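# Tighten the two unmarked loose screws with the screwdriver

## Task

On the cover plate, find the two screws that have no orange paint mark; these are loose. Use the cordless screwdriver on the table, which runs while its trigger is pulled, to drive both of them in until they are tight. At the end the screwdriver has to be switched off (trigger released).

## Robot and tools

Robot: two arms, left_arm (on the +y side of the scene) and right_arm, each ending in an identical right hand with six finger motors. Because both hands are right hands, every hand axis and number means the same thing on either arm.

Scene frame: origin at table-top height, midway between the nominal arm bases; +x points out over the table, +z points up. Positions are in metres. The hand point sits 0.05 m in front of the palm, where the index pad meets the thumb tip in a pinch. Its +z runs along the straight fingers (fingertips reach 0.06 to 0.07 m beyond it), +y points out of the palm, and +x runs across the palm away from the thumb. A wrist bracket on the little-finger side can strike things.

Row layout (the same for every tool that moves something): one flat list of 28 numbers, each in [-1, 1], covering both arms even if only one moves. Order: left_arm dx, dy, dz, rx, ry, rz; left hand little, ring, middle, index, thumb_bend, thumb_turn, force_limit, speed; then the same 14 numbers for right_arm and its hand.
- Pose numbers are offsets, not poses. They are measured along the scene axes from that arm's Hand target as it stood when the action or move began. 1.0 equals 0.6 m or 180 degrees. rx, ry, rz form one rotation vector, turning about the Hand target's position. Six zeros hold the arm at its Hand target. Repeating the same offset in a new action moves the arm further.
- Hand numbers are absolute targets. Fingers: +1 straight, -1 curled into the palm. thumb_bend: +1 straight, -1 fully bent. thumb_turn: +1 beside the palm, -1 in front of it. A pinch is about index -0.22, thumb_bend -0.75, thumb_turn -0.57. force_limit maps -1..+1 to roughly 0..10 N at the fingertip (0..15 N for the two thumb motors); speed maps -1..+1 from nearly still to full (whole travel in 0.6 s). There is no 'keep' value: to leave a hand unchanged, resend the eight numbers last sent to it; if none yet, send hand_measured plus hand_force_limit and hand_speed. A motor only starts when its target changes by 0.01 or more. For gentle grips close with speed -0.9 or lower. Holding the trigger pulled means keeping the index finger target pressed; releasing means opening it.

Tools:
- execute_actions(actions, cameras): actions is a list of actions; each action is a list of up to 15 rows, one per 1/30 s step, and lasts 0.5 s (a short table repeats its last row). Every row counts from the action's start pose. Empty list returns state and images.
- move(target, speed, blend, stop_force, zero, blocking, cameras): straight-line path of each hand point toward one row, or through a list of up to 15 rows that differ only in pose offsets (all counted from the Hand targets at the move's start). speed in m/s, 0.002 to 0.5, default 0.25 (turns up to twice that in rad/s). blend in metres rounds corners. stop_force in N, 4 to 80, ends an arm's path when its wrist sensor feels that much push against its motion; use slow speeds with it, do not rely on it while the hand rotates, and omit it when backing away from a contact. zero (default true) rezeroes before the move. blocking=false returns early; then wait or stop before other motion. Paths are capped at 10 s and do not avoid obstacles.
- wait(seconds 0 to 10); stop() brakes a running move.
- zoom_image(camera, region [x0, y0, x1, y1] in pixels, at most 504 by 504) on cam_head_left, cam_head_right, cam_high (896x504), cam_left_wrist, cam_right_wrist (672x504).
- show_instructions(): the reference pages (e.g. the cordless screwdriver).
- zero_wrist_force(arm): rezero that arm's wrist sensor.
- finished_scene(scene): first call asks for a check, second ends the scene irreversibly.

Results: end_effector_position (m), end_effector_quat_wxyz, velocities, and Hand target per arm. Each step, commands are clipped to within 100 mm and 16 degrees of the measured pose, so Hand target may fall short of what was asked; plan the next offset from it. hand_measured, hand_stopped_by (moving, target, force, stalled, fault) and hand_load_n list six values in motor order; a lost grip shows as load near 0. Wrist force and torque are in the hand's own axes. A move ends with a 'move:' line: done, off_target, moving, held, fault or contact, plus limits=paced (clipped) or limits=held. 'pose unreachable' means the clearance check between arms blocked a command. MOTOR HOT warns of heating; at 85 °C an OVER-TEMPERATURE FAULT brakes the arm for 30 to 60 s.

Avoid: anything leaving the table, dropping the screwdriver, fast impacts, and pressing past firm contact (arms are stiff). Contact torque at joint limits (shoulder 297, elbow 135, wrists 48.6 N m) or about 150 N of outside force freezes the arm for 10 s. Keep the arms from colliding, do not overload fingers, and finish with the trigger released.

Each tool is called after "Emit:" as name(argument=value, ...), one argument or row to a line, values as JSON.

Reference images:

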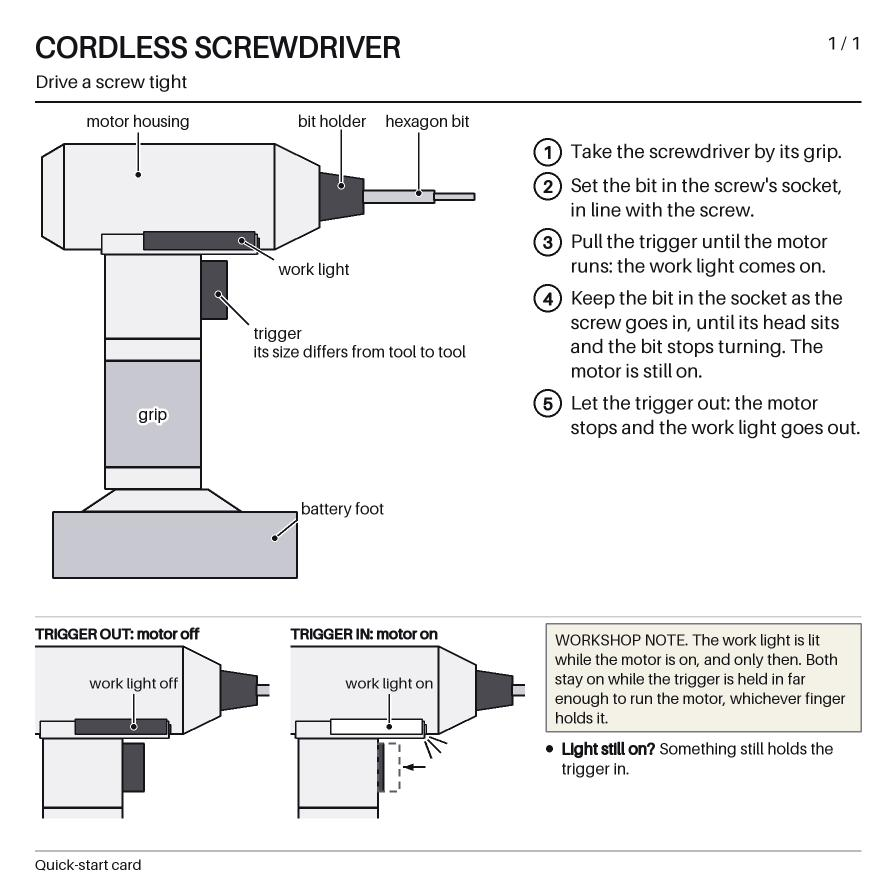

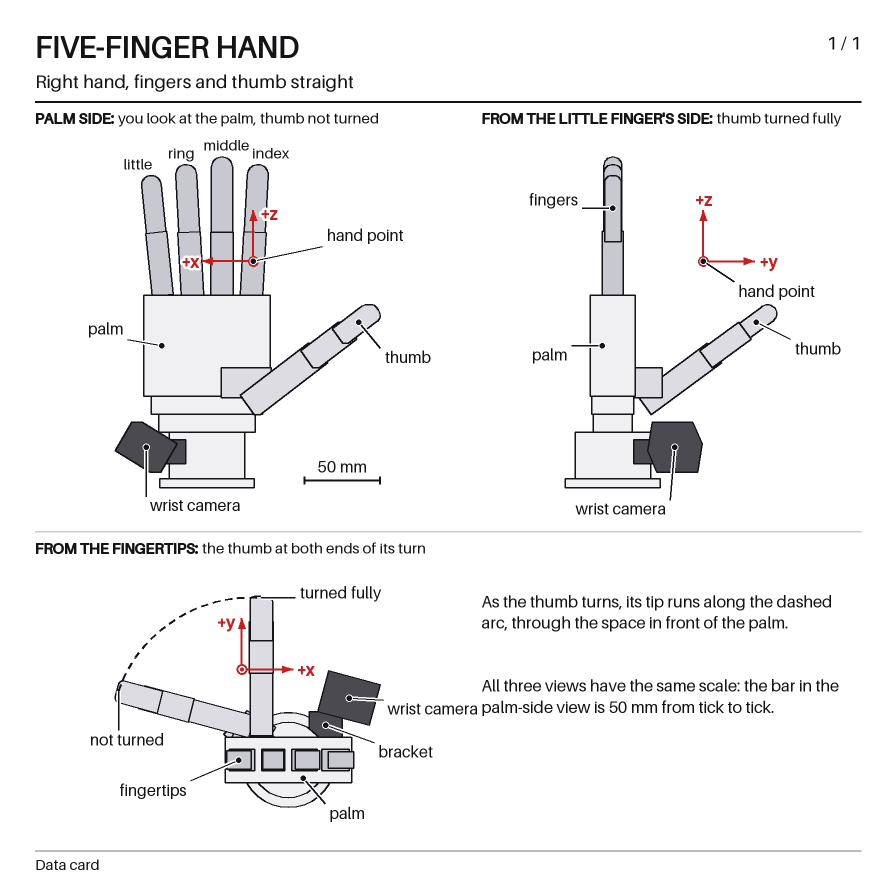

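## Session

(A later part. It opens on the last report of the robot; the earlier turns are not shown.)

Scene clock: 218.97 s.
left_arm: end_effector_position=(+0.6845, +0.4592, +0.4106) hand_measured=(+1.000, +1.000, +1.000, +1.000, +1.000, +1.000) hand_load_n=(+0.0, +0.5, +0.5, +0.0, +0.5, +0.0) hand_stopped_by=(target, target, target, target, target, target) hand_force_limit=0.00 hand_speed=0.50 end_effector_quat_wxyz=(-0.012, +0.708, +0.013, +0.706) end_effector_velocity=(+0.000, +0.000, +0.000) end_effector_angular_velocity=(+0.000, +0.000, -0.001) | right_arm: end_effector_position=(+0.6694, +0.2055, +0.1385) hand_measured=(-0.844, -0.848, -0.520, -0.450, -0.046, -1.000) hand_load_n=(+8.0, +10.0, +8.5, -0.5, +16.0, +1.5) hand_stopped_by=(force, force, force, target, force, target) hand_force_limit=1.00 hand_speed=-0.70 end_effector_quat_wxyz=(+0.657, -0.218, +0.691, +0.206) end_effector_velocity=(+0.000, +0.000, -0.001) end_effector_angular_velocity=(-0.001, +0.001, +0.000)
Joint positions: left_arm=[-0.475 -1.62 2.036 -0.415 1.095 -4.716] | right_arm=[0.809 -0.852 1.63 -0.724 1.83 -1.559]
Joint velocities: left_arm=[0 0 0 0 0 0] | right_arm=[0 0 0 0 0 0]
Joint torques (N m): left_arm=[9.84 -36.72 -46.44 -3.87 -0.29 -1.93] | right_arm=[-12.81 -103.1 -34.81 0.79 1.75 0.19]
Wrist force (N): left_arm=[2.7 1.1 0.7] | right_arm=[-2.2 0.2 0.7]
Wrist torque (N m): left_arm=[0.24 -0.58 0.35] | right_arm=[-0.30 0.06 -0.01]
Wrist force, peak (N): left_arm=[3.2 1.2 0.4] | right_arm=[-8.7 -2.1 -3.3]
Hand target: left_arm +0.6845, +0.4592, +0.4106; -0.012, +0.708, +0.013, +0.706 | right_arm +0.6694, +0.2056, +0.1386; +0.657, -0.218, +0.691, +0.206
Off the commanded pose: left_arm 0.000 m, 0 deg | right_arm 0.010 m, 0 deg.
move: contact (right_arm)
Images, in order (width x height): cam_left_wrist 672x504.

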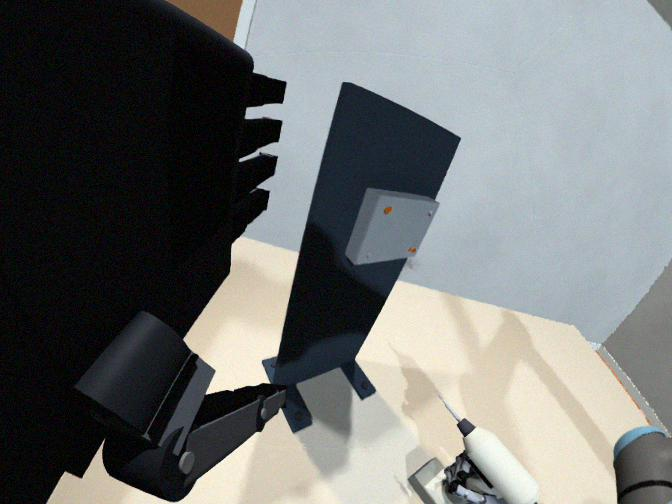

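Emit:
move(
  target=[0,0,0,0,0,0,1,1,1,1,1,1,0,0.5,0,0,0,0,0,0,-0.7,-0.7,-0.35,-0.3,0.1,-1,1,-0.85],
  speed=0.02,
  cameras=["cam_left_wrist","cam_right_wrist"],
)

Scene clock: 220.50 s.
left_arm: end_effector_position=(+0.6845, +0.4592, +0.4106) hand_measured=(+1.000, +1.000, +1.000, +1.000, +1.000, +1.000) hand_load_n=(+0.0, +0.0, +0.0, +0.0, +0.0, +0.0) hand_stopped_by=(target, target, target, target, target, target) hand_force_limit=0.00 hand_speed=0.50 end_effector_quat_wxyz=(-0.012, +0.708, +0.013, +0.706) end_effector_velocity=(+0.000, -0.001, +0.000) end_effector_angular_velocity=(-0.001, -0.001, -0.001) | right_arm: end_effector_position=(+0.6694, +0.2056, +0.1386) hand_measured=(-0.700, -0.700, -0.350, -0.300, +0.100, -1.000) hand_load_n=(+0.0, +0.0, +0.0, +0.0, +0.0, -0.5) hand_stopped_by=(target, target, target, target, target, target) hand_force_limit=1.00 hand_speed=-0.85 end_effector_quat_wxyz=(+0.657, -0.218, +0.691, +0.206) end_effector_velocity=(+0.000, +0.000, +0.000) end_effector_angular_velocity=(+0.000, +0.000, +0.000)
Joint positions: left_arm=[-0.475 -1.62 2.036 -0.415 1.095 -4.716] | right_arm=[0.809 -0.852 1.63 -0.724 1.83 -1.559]
Joint velocities: left_arm=[-0.001 0 0 0 0 0] | right_arm=[0 0 0 0 0 -0.001]
Joint torques (N m): left_arm=[6 -32.98 -45.55 -4.2 0.81 -1.95] | right_arm=[-10.3 -101.85 -38.88 -5.95 0.99 -1.16]
Wrist force (N): left_arm=[2.7 1.2 0.3] | right_arm=[2.8 -1.1 -0.5]
Wrist torque (N m): left_arm=[0.27 -0.55 0.35] | right_arm=[-0.32 0.47 -0.14]
Wrist force, peak (N): left_arm=[3.1 1.5 0.4] | right_arm=[4.7 -1.0 -0.8]
Hand target: left_arm +0.6845, +0.4592, +0.4106; -0.012, +0.708, +0.013, +0.706 | right_arm +0.6694, +0.2056, +0.1386; +0.657, -0.218, +0.691, +0.206
Off the commanded pose: left_arm 0.000 m, 0 deg | right_arm 0.000 m, 0 deg.
move: done
Images, in order (width x height): cam_left_wrist 672x504, cam_right_wrist 672x504.

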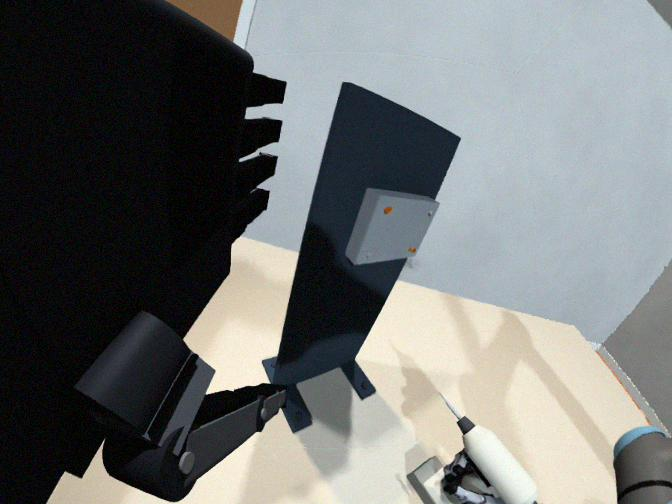

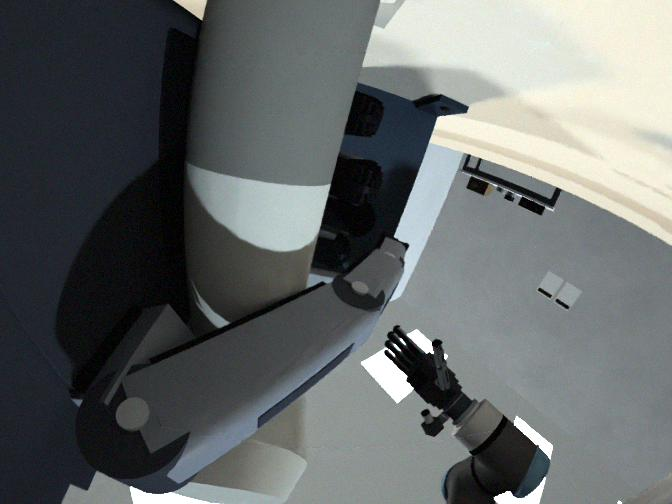

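Emit:
move(
  target=[0,0,0,0,0,0,1,1,1,1,1,1,0,0.5,0,0,0,0,0,0,1,1,1,1,1,-1,1,-0.4],
  speed=0.02,
  cameras=["cam_left_wrist","cam_right_wrist"],
)

Scene clock: 222.67 s.
left_arm: end_effector_position=(+0.6845, +0.4592, +0.4106) hand_measured=(+1.000, +1.000, +1.000, +1.000, +1.000, +1.000) hand_load_n=(+0.0, +0.0, +0.0, +0.0, +0.0, +0.0) hand_stopped_by=(target, target, target, target, target, target) hand_force_limit=0.00 hand_speed=0.50 end_effector_quat_wxyz=(-0.012, +0.708, +0.013, +0.706) end_effector_velocity=(+0.000, +0.001, +0.000) end_effector_angular_velocity=(+0.000, +0.000, +0.000) | right_arm: end_effector_position=(+0.6694, +0.2056, +0.1386) hand_measured=(+1.000, +1.000, +1.000, +1.000, +1.000, -1.000) hand_load_n=(+0.0, +0.0, +0.0, -0.5, +0.0, +0.0) hand_stopped_by=(target, target, target, target, target, target) hand_force_limit=1.00 hand_speed=-0.40 end_effector_quat_wxyz=(+0.657, -0.218, +0.691, +0.206) end_effector_velocity=(+0.000, +0.000, +0.000) end_effector_angular_velocity=(+0.000, +0.000, +0.000)
Joint positions: left_arm=[-0.475 -1.62 2.036 -0.415 1.095 -4.716] | right_arm=[0.809 -0.852 1.63 -0.724 1.83 -1.559]
Joint velocities: left_arm=[0.001 0 0 0 0.001 0] | right_arm=[0 0 0 0 0 0]
Joint torques (N m): left_arm=[7.34 -36.47 -46.35 -4.09 0.47 -1.88] | right_arm=[-5.93 -101.29 -38.72 -5.04 -0.3 -1.41]
Wrist force (N): left_arm=[2.8 1.3 0.6] | right_arm=[2.2 -0.8 -0.8]
Wrist torque (N m): left_arm=[0.27 -0.58 0.35] | right_arm=[-0.26 0.56 -0.04]
Wrist force, peak (N): left_arm=[3.1 1.4 0.8] | right_arm=[2.9 -1.2 -1.1]
Hand target: left_arm +0.6845, +0.4592, +0.4106; -0.012, +0.708, +0.013, +0.706 | right_arm +0.6694, +0.2056, +0.1386; +0.657, -0.218, +0.691, +0.206
Off the commanded pose: left_arm 0.000 m, 0 deg | right_arm 0.000 m, 0 deg.
move: done
Images, in order (width x height): cam_left_wrist 672x504, cam_right_wrist 672x504.

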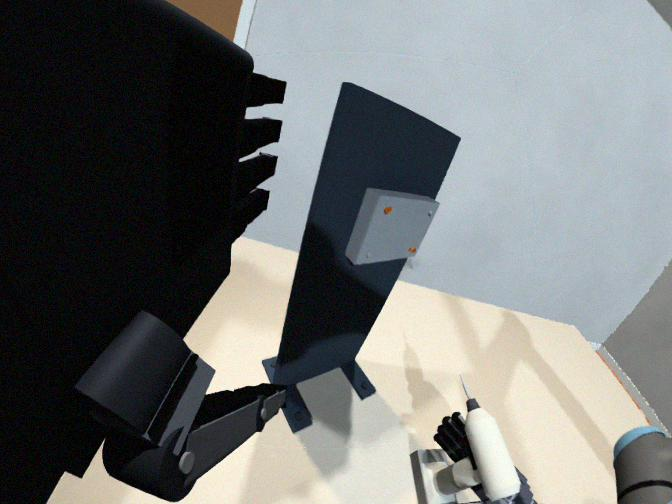

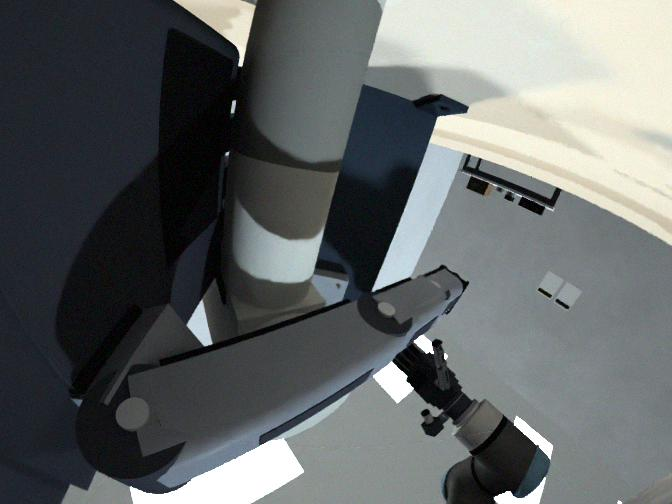

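Emit:
move(
  target=[0,0,0,0,0,0,1,1,1,1,1,1,0,0.5,-0.276,-0.186,0,0,0,0,1,1,1,1,1,-1,1,-0.4],
  speed=0.06,
  stop_force=7,
  cameras=["cam_left_wrist","cam_right_wrist","cam_head_left"],
)

Scene clock: 227.30 s.
left_arm: end_effector_position=(+0.6845, +0.4592, +0.4106) hand_measured=(+1.000, +1.000, +1.000, +1.000, +1.000, +1.000) hand_load_n=(+0.0, +0.0, +0.0, +0.0, +0.0, +0.0) hand_stopped_by=(target, target, target, target, target, target) hand_force_limit=0.00 hand_speed=0.50 end_effector_quat_wxyz=(-0.012, +0.708, +0.013, +0.706) end_effector_velocity=(+0.000, +0.000, +0.000) end_effector_angular_velocity=(+0.001, +0.000, -0.001) | right_arm: end_effector_position=(+0.5038, +0.0937, +0.1384) hand_measured=(+1.000, +1.000, +1.000, +1.000, +1.000, -1.000) hand_load_n=(+0.0, +0.0, +0.0, +0.0, +0.0, +0.0) hand_stopped_by=(target, target, target, target, target, target) hand_force_limit=1.00 hand_speed=-0.40 end_effector_quat_wxyz=(+0.657, -0.218, +0.691, +0.206) end_effector_velocity=(+0.000, +0.000, +0.002) end_effector_angular_velocity=(+0.001, -0.001, +0.000)
Joint positions: left_arm=[-0.475 -1.62 2.036 -0.415 1.095 -4.716] | right_arm=[0.896 -1.042 2.003 -0.907 1.917 -1.554]
Joint velocities: left_arm=[0 0 0 0 0 0.001] | right_arm=[0 -0.002 0 0 0 0]
Joint torques (N m): left_arm=[6.57 -36.85 -48.62 -4.29 0.9 -2.39] | right_arm=[-14 -66.72 -29.88 -0.97 -1.38 -0.18]
Wrist force (N): left_arm=[2.7 1.4 0.5] | right_arm=[1.1 -1.4 -1.0]
Wrist torque (N m): left_arm=[0.30 -0.56 0.36] | right_arm=[-0.24 0.59 -0.10]
Wrist force, peak (N): left_arm=[3.2 1.4 0.6] | right_arm=[3.2 -0.9 -0.3]
Hand target: left_arm +0.6845, +0.4592, +0.4106; -0.012, +0.708, +0.013, +0.706 | right_arm +0.5038, +0.0937, +0.1384; +0.657, -0.218, +0.691, +0.206
Off the commanded pose: left_arm 0.000 m, 0 deg | right_arm 0.000 m, 0 deg.
move: done
Images, in order (width x height): cam_head_left 896x504, cam_left_wrist 672x504, cam_right_wrist 672x504.

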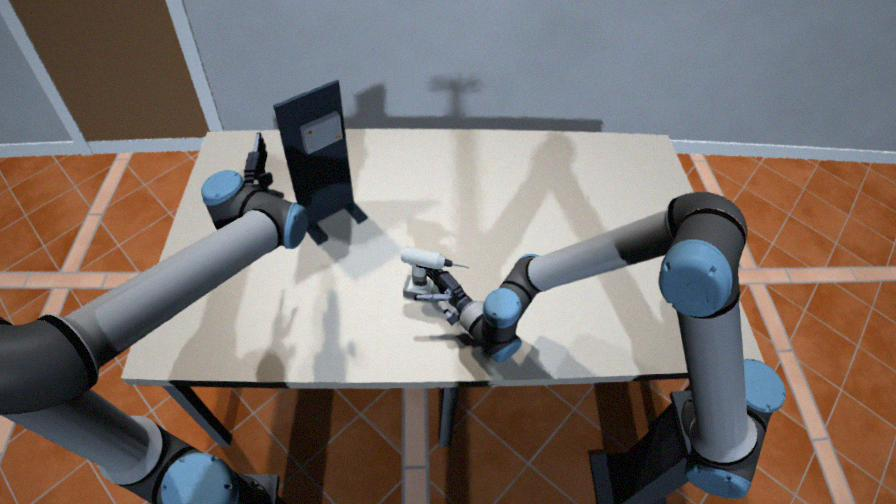

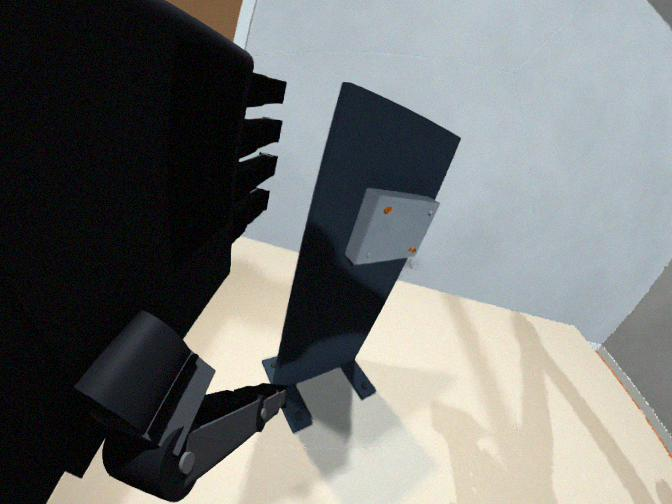

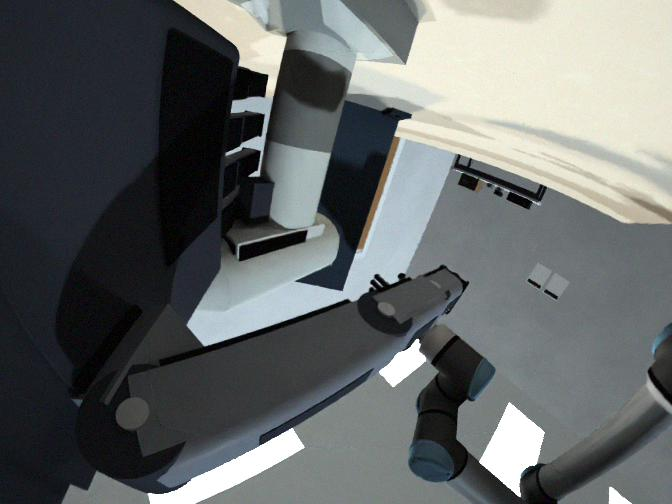

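Emit:
zoom_image(
  camera="cam_head_left",
  region=[370, 220, 550, 370],
)

Emit:
zoom_image(
  camera="cam_right_wrist",
  region=[150, 0, 500, 350],
)

Scaled by 2.800.

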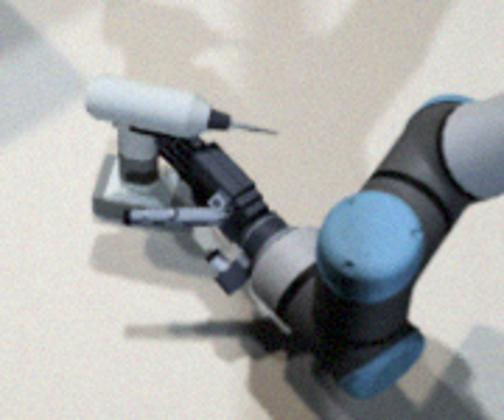

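Scaled by 1.440 from the camera's 672x504 image, which has a finer 960x720 frame.

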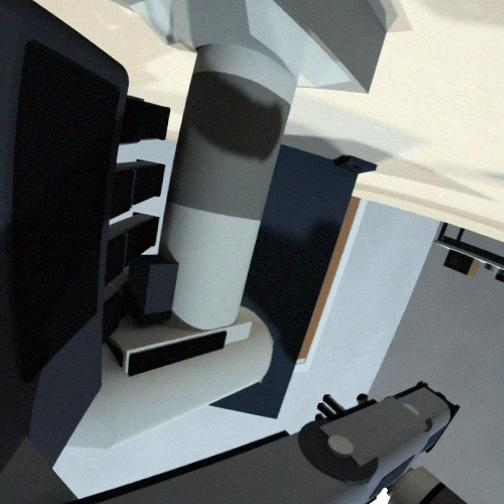

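Emit:
move(
  target=[0,0,0,0,0,0,1,1,1,1,1,1,0,0.5,0.0326,-0.0484,0,0,0,0,1,1,1,1,1,-1,1,-0.4],
  speed=0.03,
  stop_force=5,
  cameras=["cam_right_wrist","cam_head_left"],
)

Scene clock: 230.17 s.
left_arm: end_effector_position=(+0.6845, +0.4592, +0.4106) hand_measured=(+1.000, +1.000, +1.000, +1.000, +1.000, +1.000) hand_load_n=(+0.0, +0.0, +0.0, +0.0, +0.0, +0.0) hand_stopped_by=(target, target, target, target, target, target) hand_force_limit=0.00 hand_speed=0.50 end_effector_quat_wxyz=(-0.012, +0.708, +0.013, +0.706) end_effector_velocity=(+0.000, +0.000, +0.000) end_effector_angular_velocity=(+0.000, +0.000, +0.001) | right_arm: end_effector_position=(+0.5234, +0.0647, +0.1384) hand_measured=(+1.000, +1.000, +1.000, +1.000, +1.000, -1.000) hand_load_n=(+0.0, +0.0, +0.0, +0.0, +0.0, +0.0) hand_stopped_by=(target, target, target, target, target, target) hand_force_limit=1.00 hand_speed=-0.40 end_effector_quat_wxyz=(+0.657, -0.218, +0.691, +0.206) end_effector_velocity=(+0.000, +0.000, -0.001) end_effector_angular_velocity=(-0.001, +0.002, +0.000)
Joint positions: left_arm=[-0.475 -1.62 2.036 -0.415 1.095 -4.716] | right_arm=[0.843 -1.063 2.045 -0.928 1.864 -1.557]
Joint velocities: left_arm=[0 0 0 0 0 0] | right_arm=[0 0.001 0 0.001 0 0.001]
Joint torques (N m): left_arm=[8.35 -34.92 -48.02 -5.04 0.15 -2.07] | right_arm=[14.83 -64.64 -31.26 -0.9 1.78 0.07]
Wrist force (N): left_arm=[2.6 1.2 0.2] | right_arm=[0.5 -1.6 -1.0]
Wrist torque (N m): left_arm=[0.30 -0.54 0.34] | right_arm=[-0.24 0.61 -0.12]
Wrist force, peak (N): left_arm=[3.3 1.5 0.4] | right_arm=[3.2 -0.8 -0.2]
Hand target: left_arm +0.6845, +0.4592, +0.4106; -0.012, +0.708, +0.013, +0.706 | right_arm +0.5234, +0.0647, +0.1384; +0.657, -0.218, +0.691, +0.206
Off the commanded pose: left_arm 0.000 m, 0 deg | right_arm 0.000 m, 0 deg.
move: done
Images, in order (width x height): cam_head_left 896x504, cam_right_wrist 672x504.

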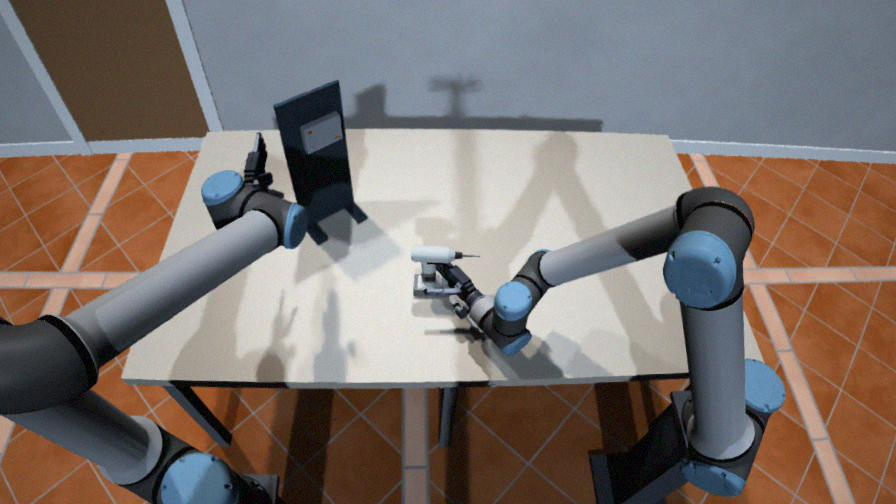

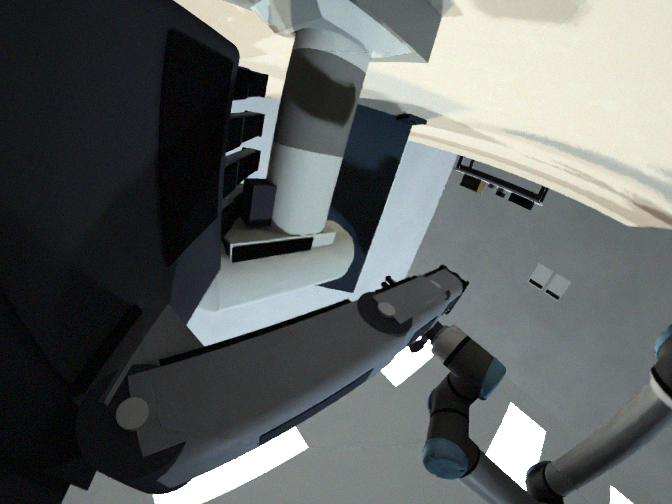

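Emit:
zoom_image(
  camera="cam_right_wrist",
  region=[180, 60, 400, 330],
)

Emit:
zoom_image(
  camera="cam_head_left",
  region=[390, 230, 510, 320],
)

Emit:
execute_actions(
  actions=[],
  cameras=["cam_high", "cam_head_right"],
)

Emit:
zoom_image(
  camera="cam_high",
  region=[350, 250, 500, 400],
)

Emit:
zoom_image(
  camera="cam_head_right",
  region=[390, 220, 540, 330],
)

Scaled by 1.867 from the camera's 672x504 image, which has a finer 960x720 frame.

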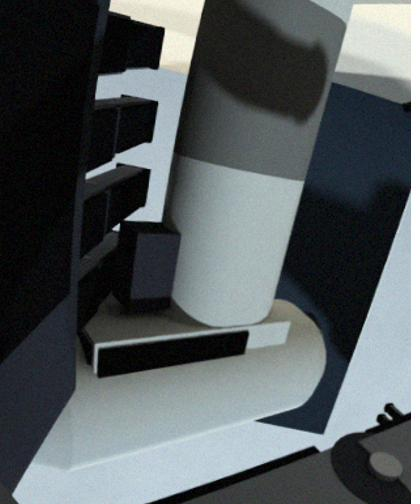

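Scaled by 4.200.

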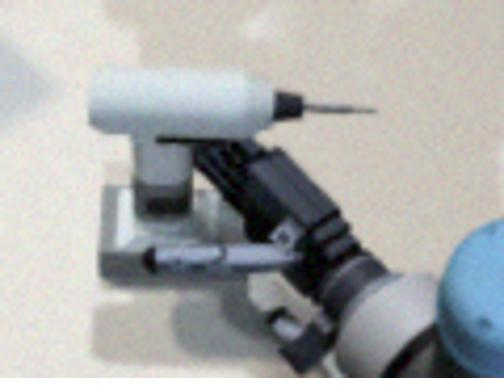

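Scene clock: 230.60 s.
left_arm: end_effector_position=(+0.6845, +0.4592, +0.4106) hand_measured=(+1.000, +1.000, +1.000, +1.000, +1.000, +1.000) hand_load_n=(+0.0, +0.0, +0.0, +0.0, +0.0, +0.0) hand_stopped_by=(target, target, target, target, target, target) hand_force_limit=0.00 hand_speed=0.50 end_effector_quat_wxyz=(-0.012, +0.708, +0.013, +0.706) end_effector_velocity=(+0.000, +0.002, +0.000) end_effector_angular_velocity=(+0.001, +0.000, +0.002) | right_arm: end_effector_position=(+0.5234, +0.0647, +0.1384) hand_measured=(+1.000, +1.000, +1.000, +1.000, +1.000, -1.000) hand_load_n=(-0.5, +0.0, +0.0, +0.0, +0.0, +0.0) hand_stopped_by=(target, target, target, target, target, target) hand_force_limit=1.00 hand_speed=-0.40 end_effector_quat_wxyz=(+0.657, -0.218, +0.691, +0.206) end_effector_velocity=(+0.000, +0.000, +0.000) end_effector_angular_velocity=(+0.000, +0.000, +0.000)
Joint positions: left_arm=[-0.475 -1.62 2.036 -0.415 1.095 -4.716] | right_arm=[0.843 -1.063 2.045 -0.928 1.864 -1.557]
Joint velocities: left_arm=[0.002 0 0 0 0 0.001] | right_arm=[0 0 0 0 0 0]
Joint torques (N m): left_arm=[3.9 -34.87 -49 -4.84 0.33 -1.76] | right_arm=[15.57 -64.77 -29.61 -1.17 1.12 0.25]
Wrist force (N): left_arm=[2.8 1.5 0.1] | right_arm=[0.7 -1.5 -1.0]
Wrist torque (N m): left_arm=[0.34 -0.56 0.36] | right_arm=[-0.22 0.59 -0.11]
Wrist force, peak (N): left_arm=[3.1 1.2 0.5] | right_arm=[0.3 -2.2 -1.0]
Hand target: left_arm +0.6845, +0.4592, +0.4106; -0.012, +0.708, +0.013, +0.706 | right_arm +0.5234, +0.0647, +0.1384; +0.657, -0.218, +0.691, +0.206
Off the commanded pose: left_arm 0.000 m, 0 deg | right_arm 0.000 m, 0 deg.
Images, in order (width x height): cam_head_right 896x504, cam_high 896x504.

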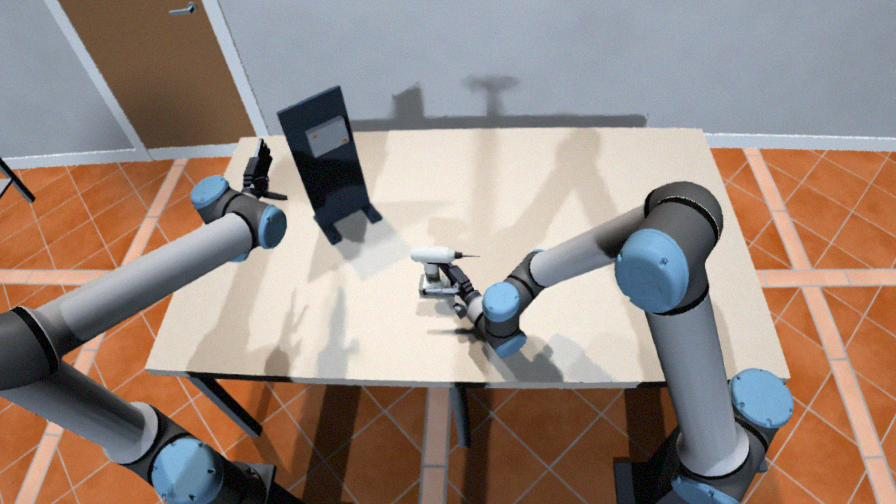

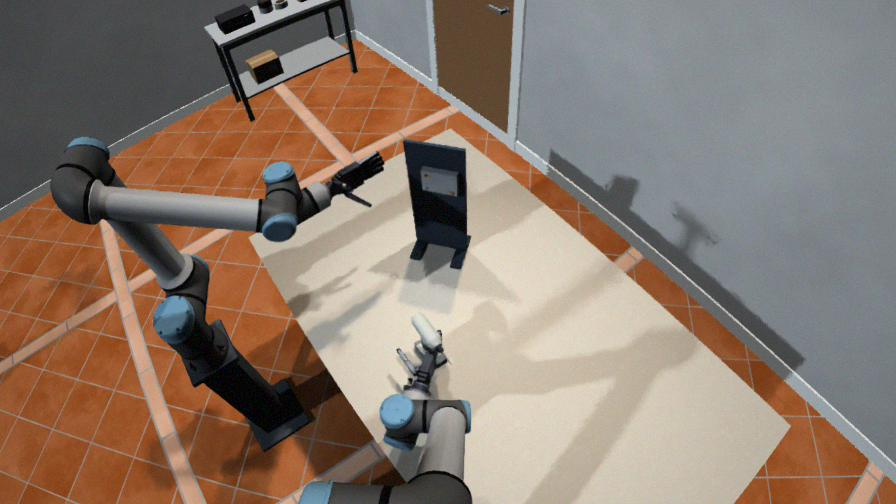

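Scaled by 3.360.

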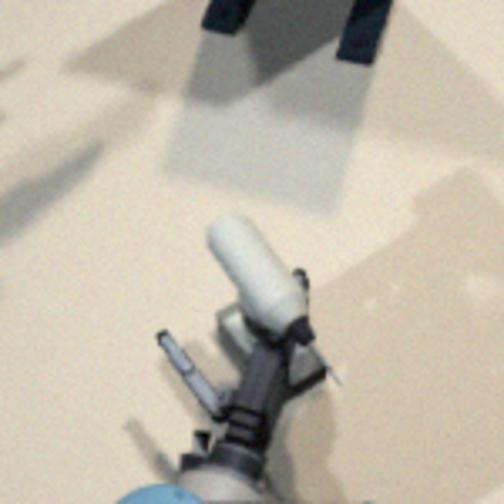

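Scaled by 3.360.

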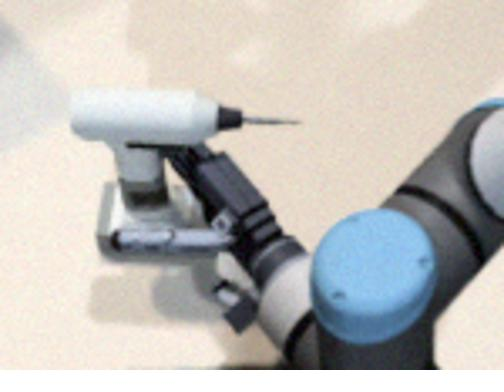

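Emit:
move(
  target=[0,0,0,0,0,0,1,1,1,1,1,1,0,0.5,0,0,-0.0167,0,0,0,1,1,1,1,1,-1,1,-0.4],
  speed=0.02,
  stop_force=5,
  cameras=["cam_right_wrist","cam_head_left"],
)

Scene clock: 232.07 s.
left_arm: end_effector_position=(+0.6845, +0.4592, +0.4106) hand_measured=(+1.000, +1.000, +1.000, +1.000, +1.000, +1.000) hand_load_n=(+0.0, +0.0, +0.0, +0.0, +0.0, +0.0) hand_stopped_by=(target, target, target, target, target, target) hand_force_limit=0.00 hand_speed=0.50 end_effector_quat_wxyz=(-0.012, +0.708, +0.013, +0.706) end_effector_velocity=(+0.000, +0.000, +0.000) end_effector_angular_velocity=(+0.001, +0.001, -0.001) | right_arm: end_effector_position=(+0.5234, +0.0647, +0.1283) hand_measured=(+1.000, +1.000, +1.000, +1.000, +1.000, -1.000) hand_load_n=(+0.0, +0.0, +0.0, +0.0, +0.0, +0.0) hand_stopped_by=(target, target, target, target, target, target) hand_force_limit=1.00 hand_speed=-0.40 end_effector_quat_wxyz=(+0.657, -0.218, +0.691, +0.206) end_effector_velocity=(+0.000, +0.000, -0.001) end_effector_angular_velocity=(-0.001, +0.001, +0.000)
Joint positions: left_arm=[-0.475 -1.62 2.036 -0.415 1.095 -4.716] | right_arm=[0.843 -1.048 2.047 -0.945 1.864 -1.557]
Joint velocities: left_arm=[0 0 0 0.001 0.001 0.001] | right_arm=[0 0.001 0 0 0 0]
Joint torques (N m): left_arm=[6.7 -39.8 -48.56 -4.84 0.42 -1.78] | right_arm=[15.25 -80.79 -26.82 0.34 0.86 0.08]
Wrist force (N): left_arm=[2.8 1.3 0.7] | right_arm=[-2.7 -1.2 -0.7]
Wrist torque (N m): left_arm=[0.27 -0.58 0.36] | right_arm=[-0.32 0.56 -0.31]
Wrist force, peak (N): left_arm=[3.0 1.5 0.4] | right_arm=[-3.0 -1.3 -0.8]
Hand target: left_arm +0.6845, +0.4592, +0.4106; -0.012, +0.708, +0.013, +0.706 | right_arm +0.5234, +0.0647, +0.1283; +0.657, -0.218, +0.691, +0.206
Off the commanded pose: left_arm 0.000 m, 0 deg | right_arm 0.000 m, 0 deg.
move: done
Images, in order (width x height): cam_head_left 896x504, cam_right_wrist 672x504.

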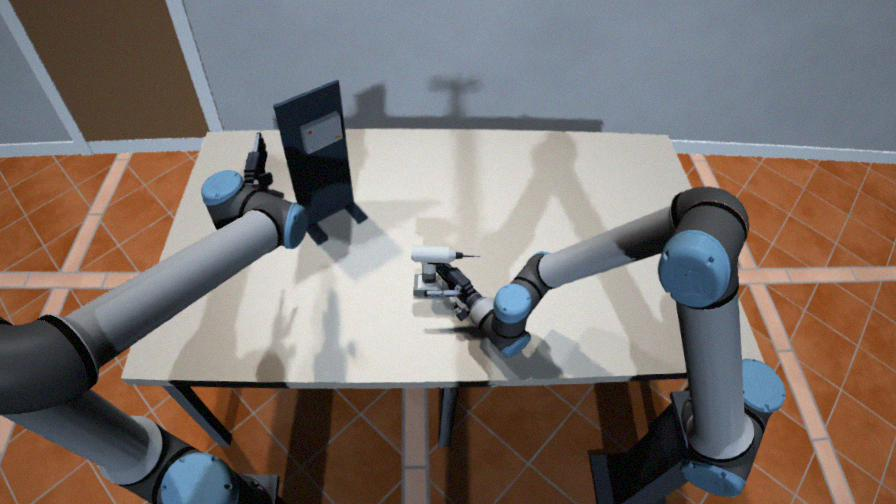

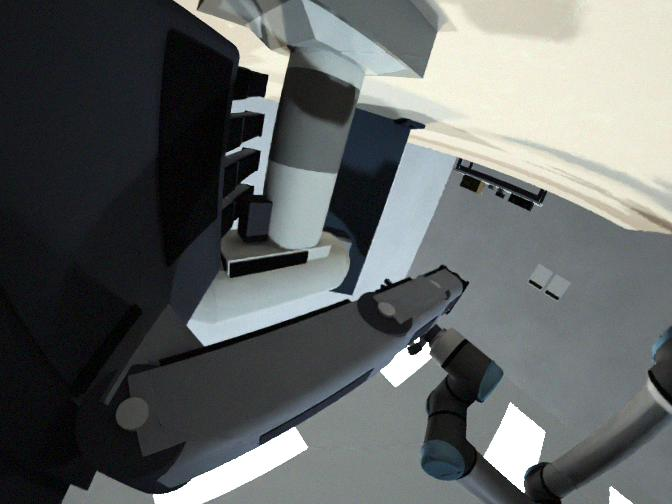

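Emit:
move(
  target=[0,0,0,0,0,0,1,1,1,1,1,1,0,0.5,0,0,0.0083,0,0,0,1,1,1,1,1,-1,1,-0.4],
  speed=0.02,
  cameras=[],
)

Emit:
move(
  target=[0,0,0,0,0,0,1,1,1,1,1,1,0,0.5,0.0186,-0.0276,0,0,0,0,1,1,1,1,1,-1,1,-0.4],
  speed=0.03,
  cameras=["cam_right_wrist","cam_head_left"],
)

Scene clock: 233.00 s.
left_arm: end_effector_position=(+0.6845, +0.4592, +0.4106) hand_measured=(+1.000, +1.000, +1.000, +1.000, +1.000, +1.000) hand_load_n=(+0.0, +0.0, +0.0, +0.0, +0.0, +0.0) hand_stopped_by=(target, target, target, target, target, target) hand_force_limit=0.00 hand_speed=0.50 end_effector_quat_wxyz=(-0.012, +0.708, +0.013, +0.706) end_effector_velocity=(+0.000, +0.001, +0.000) end_effector_angular_velocity=(+0.000, -0.001, +0.001) | right_arm: end_effector_position=(+0.5234, +0.0647, +0.1334) hand_measured=(+1.000, +1.000, +1.000, +1.000, +1.000, -1.000) hand_load_n=(+0.0, +0.0, +0.0, +0.0, +0.0, +0.0) hand_stopped_by=(target, target, target, target, target, target) hand_force_limit=1.00 hand_speed=-0.40 end_effector_quat_wxyz=(+0.657, -0.218, +0.691, +0.206) end_effector_velocity=(+0.000, +0.000, +0.000) end_effector_angular_velocity=(+0.000, +0.000, +0.000)
Joint positions: left_arm=[-0.475 -1.62 2.036 -0.415 1.095 -4.716] | right_arm=[0.843 -1.056 2.046 -0.937 1.864 -1.557]
Joint velocities: left_arm=[0.001 0 0 0 0 0] | right_arm=[0 0 0 0 0 0]
Joint torques (N m): left_arm=[7.24 -36.7 -49.71 -5.29 1.05 -1.58] | right_arm=[12.73 -64.65 -29.18 -2.25 0.89 -0.34]
Wrist force (N): left_arm=[2.8 1.5 0.6] | right_arm=[-3.1 -1.0 -0.8]
Wrist torque (N m): left_arm=[0.31 -0.58 0.37] | right_arm=[-0.29 0.62 -0.34]
Wrist force, peak (N): left_arm=[3.2 1.2 0.3] | right_arm=[-3.1 -1.0 -0.8]
Hand target: left_arm +0.6845, +0.4592, +0.4106; -0.012, +0.708, +0.013, +0.706 | right_arm +0.5234, +0.0647, +0.1333; +0.657, -0.218, +0.691, +0.206
Off the commanded pose: left_arm 0.000 m, 0 deg | right_arm 0.000 m, 0 deg.
move: done
No camera images: "cameras" was empty.

Scene clock: 233.93 s.
left_arm: end_effector_position=(+0.6845, +0.4592, +0.4106) hand_measured=(+1.000, +1.000, +1.000, +1.000, +1.000, +1.000) hand_load_n=(+0.0, +0.0, +0.0, +0.0, +0.0, +0.0) hand_stopped_by=(target, target, target, target, target, target) hand_force_limit=0.00 hand_speed=0.50 end_effector_quat_wxyz=(-0.012, +0.708, +0.013, +0.706) end_effector_velocity=(+0.000, +0.001, +0.000) end_effector_angular_velocity=(+0.000, +0.000, +0.000) | right_arm: end_effector_position=(+0.5346, +0.0480, +0.1333) hand_measured=(+1.000, +1.000, +1.000, +1.000, +1.000, -1.000) hand_load_n=(+0.0, +0.0, +0.0, +0.0, +0.0, +0.0) hand_stopped_by=(target, target, target, target, target, target) hand_force_limit=1.00 hand_speed=-0.40 end_effector_quat_wxyz=(+0.657, -0.218, +0.691, +0.206) end_effector_velocity=(-0.001, +0.001, +0.001) end_effector_angular_velocity=(+0.001, -0.002, +0.000)
Joint positions: left_arm=[-0.475 -1.62 2.036 -0.415 1.095 -4.716] | right_arm=[0.811 -1.067 2.069 -0.948 1.832 -1.559]
Joint velocities: left_arm=[0.001 0 0 0 0.001 0] | right_arm=[0.003 -0.001 -0.002 0 0.003 0]
Joint torques (N m): left_arm=[8.07 -40.31 -49.46 -4.82 0.22 -2.29] | right_arm=[15.73 -61.12 -29.05 -1.52 1.64 -1.83]
Wrist force (N): left_arm=[3.0 1.6 0.3] | right_arm=[-2.6 -0.7 -0.8]
Wrist torque (N m): left_arm=[0.34 -0.60 0.38] | right_arm=[-0.24 0.54 -0.29]
Wrist force, peak (N): left_arm=[3.3 1.1 0.2] | right_arm=[-3.1 -1.5 -0.6]
Hand target: left_arm +0.6845, +0.4592, +0.4106; -0.012, +0.708, +0.013, +0.706 | right_arm +0.5345, +0.0482, +0.1333; +0.657, -0.218, +0.691, +0.206
Off the commanded pose: left_arm 0.000 m, 0 deg | right_arm 0.000 m, 0 deg.
move: done
Images, in order (width x height): cam_head_left 896x504, cam_right_wrist 672x504.

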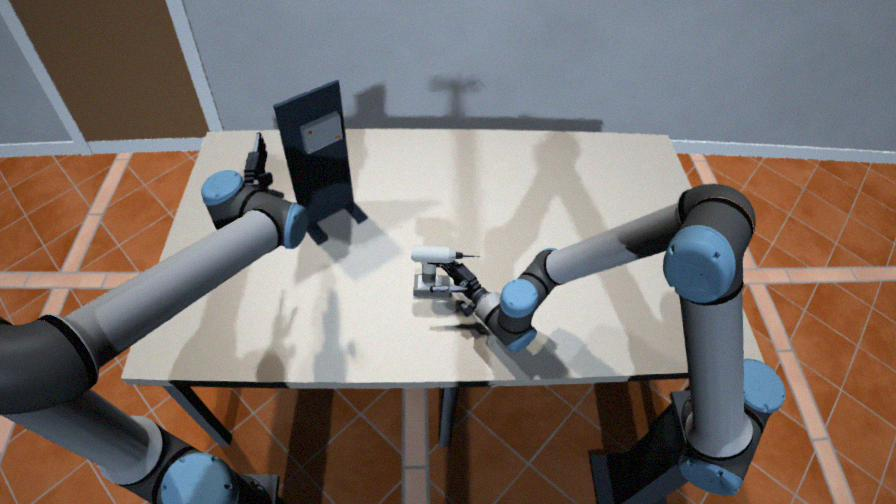

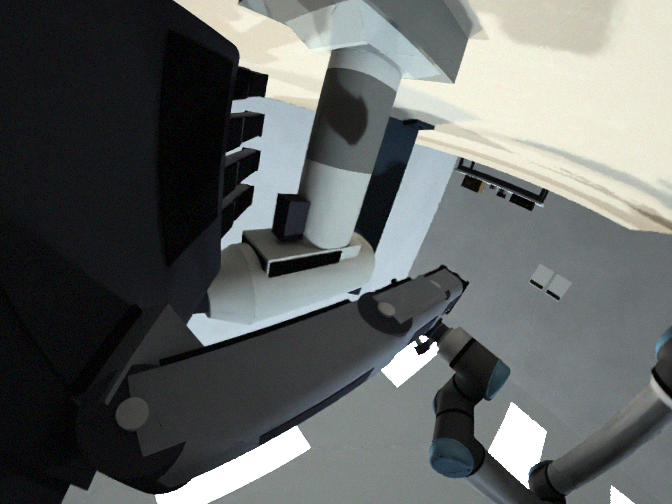

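Emit:
move(
  target=[0,0,0,0,0,0,1,1,1,1,1,1,0,0.5,-0.249,-0.168,-0.004,0,0,0,1,1,1,1,1,-1,1,-0.4],
  speed=0.06,
  stop_force=6,
  cameras=["cam_head_left","cam_right_wrist"],
)

Scene clock: 238.20 s.
left_arm: end_effector_position=(+0.6845, +0.4592, +0.4106) hand_measured=(+1.000, +1.000, +1.000, +1.000, +1.000, +1.000) hand_load_n=(+0.0, +0.0, +0.0, +0.0, +0.0, +0.0) hand_stopped_by=(target, target, target, target, target, target) hand_force_limit=0.00 hand_speed=0.50 end_effector_quat_wxyz=(-0.012, +0.708, +0.013, +0.706) end_effector_velocity=(+0.000, +0.000, +0.000) end_effector_angular_velocity=(+0.000, +0.000, +0.000) | right_arm: end_effector_position=(+0.3852, -0.0528, +0.1307) hand_measured=(+1.000, +1.000, +1.000, +1.000, +1.000, -1.000) hand_load_n=(+0.0, +0.0, +0.0, +0.5, +0.0, +0.0) hand_stopped_by=(target, target, target, target, target, target) hand_force_limit=1.00 hand_speed=-0.40 end_effector_quat_wxyz=(+0.657, -0.218, +0.691, +0.206) end_effector_velocity=(+0.000, +0.000, +0.000) end_effector_angular_velocity=(+0.000, +0.000, +0.000)
Joint positions: left_arm=[-0.475 -1.62 2.036 -0.415 1.095 -4.716] | right_arm=[0.924 -1.209 2.354 -1.09 1.945 -1.553]
Joint velocities: left_arm=[-0.001 0 0 0 0 0] | right_arm=[0 -0.001 0 0.001 0 0]
Joint torques (N m): left_arm=[6.53 -39.25 -50.36 -4.9 0.03 -2.27] | right_arm=[-14.98 -42 -23.64 0.02 -1.21 -0.5]
Wrist force (N): left_arm=[2.8 1.1 0.2] | right_arm=[-2.7 -1.0 -0.4]
Wrist torque (N m): left_arm=[0.26 -0.57 0.35] | right_arm=[-0.30 0.56 -0.32]
Wrist force, peak (N): left_arm=[3.6 1.2 0.6] | right_arm=[-3.1 -1.3 -0.5]
Hand target: left_arm +0.6845, +0.4592, +0.4106; -0.012, +0.708, +0.013, +0.706 | right_arm +0.3852, -0.0528, +0.1307; +0.657, -0.218, +0.691, +0.206
Off the commanded pose: left_arm 0.000 m, 0 deg | right_arm 0.000 m, 0 deg.
move: done
Images, in order (width x height): cam_head_left 896x504, cam_right_wrist 672x504.

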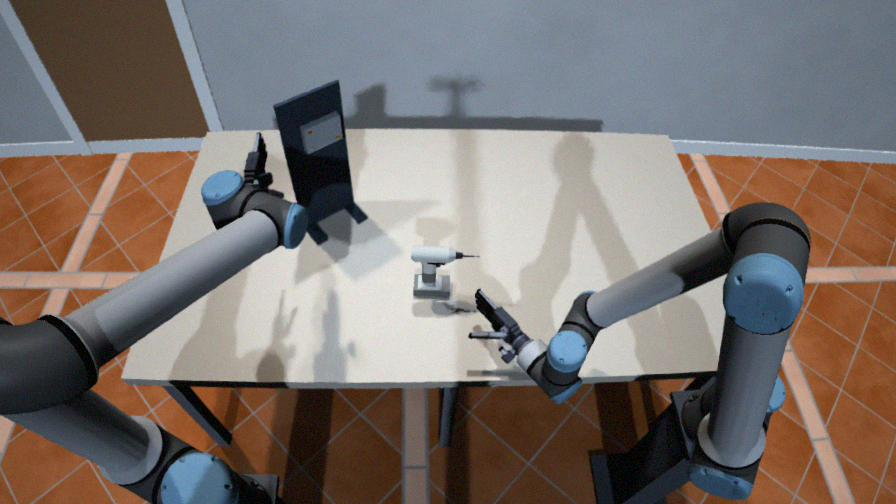

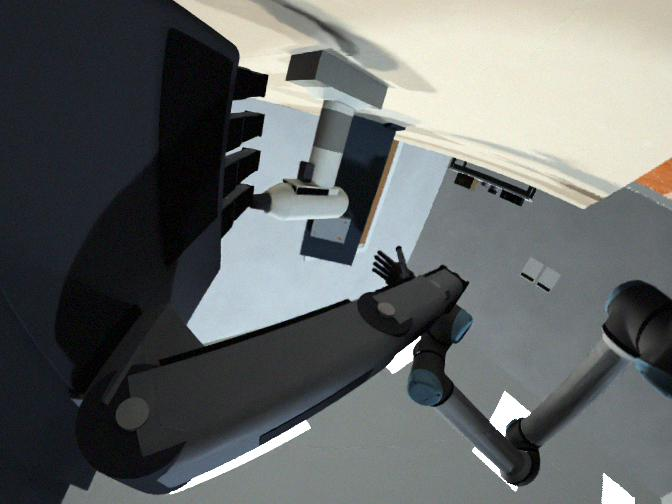

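Emit:
execute_actions(
  actions=[],
  cameras=["cam_left_wrist"],
)

Emit:
zoom_image(
  camera="cam_left_wrist",
  region=[340, 180, 450, 270],
)

Scene clock: 238.27 s.
left_arm: end_effector_position=(+0.6845, +0.4592, +0.4106) hand_measured=(+1.000, +1.000, +1.000, +1.000, +1.000, +1.000) hand_load_n=(+0.0, +0.0, +0.0, +0.0, +0.0, +0.0) hand_stopped_by=(target, target, target, target, target, target) hand_force_limit=0.00 hand_speed=0.50 end_effector_quat_wxyz=(-0.012, +0.708, +0.013, +0.706) end_effector_velocity=(+0.000, +0.001, +0.000) end_effector_angular_velocity=(+0.001, +0.000, +0.001) | right_arm: end_effector_position=(+0.3852, -0.0528, +0.1307) hand_measured=(+1.000, +1.000, +1.000, +1.000, +1.000, -1.000) hand_load_n=(+0.0, +0.0, +0.0, +0.0, +0.0, -0.5) hand_stopped_by=(target, target, target, target, target, target) hand_force_limit=1.00 hand_speed=-0.40 end_effector_quat_wxyz=(+0.657, -0.218, +0.691, +0.206) end_effector_velocity=(+0.000, +0.000, -0.001) end_effector_angular_velocity=(-0.001, +0.001, +0.000)
Joint positions: left_arm=[-0.475 -1.62 2.036 -0.415 1.095 -4.716] | right_arm=[0.924 -1.209 2.354 -1.09 1.945 -1.553]
Joint velocities: left_arm=[0.001 0 0 0 0 0.001] | right_arm=[0 0.001 0 0.001 0 0]
Joint torques (N m): left_arm=[5.71 -37.77 -52.4 -4.76 0.34 -2.66] | right_arm=[-14.77 -41.4 -23.57 -0.05 -1.41 -0.47]
Wrist force (N): left_arm=[2.7 1.3 0.3] | right_arm=[-3.0 -1.3 -0.5]
Wrist torque (N m): left_arm=[0.29 -0.56 0.35] | right_arm=[-0.33 0.60 -0.34]
Wrist force, peak (N): left_arm=[2.8 1.0 0.4] | right_arm=[-3.0 -1.3 -0.5]
Hand target: left_arm +0.6845, +0.4592, +0.4106; -0.012, +0.708, +0.013, +0.706 | right_arm +0.3852, -0.0528, +0.1307; +0.657, -0.218, +0.691, +0.206
Off the commanded pose: left_arm 0.000 m, 0 deg | right_arm 0.000 m, 0 deg.
Images, in order (width x height): cam_left_wrist 672x504.

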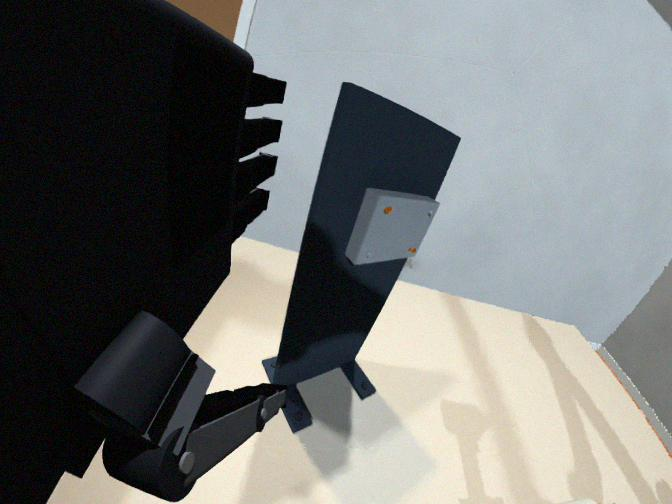

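Scaled by 4.582 from the camera's 672x504 image, which has a finer 960x720 frame.

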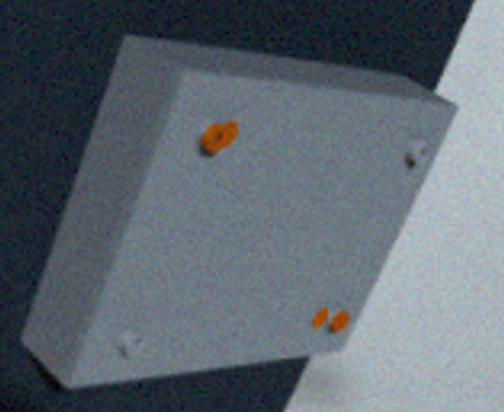

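Emit:
finished_scene(
  scene=1,
)

This call ended nothing. Check each condition of the task against the scene as it is now, look again where you are not sure, and mend what is not met. Then call finished_scene again.

Emit:
finished_scene(
  scene=1,
)

The scene is finished: the task was done.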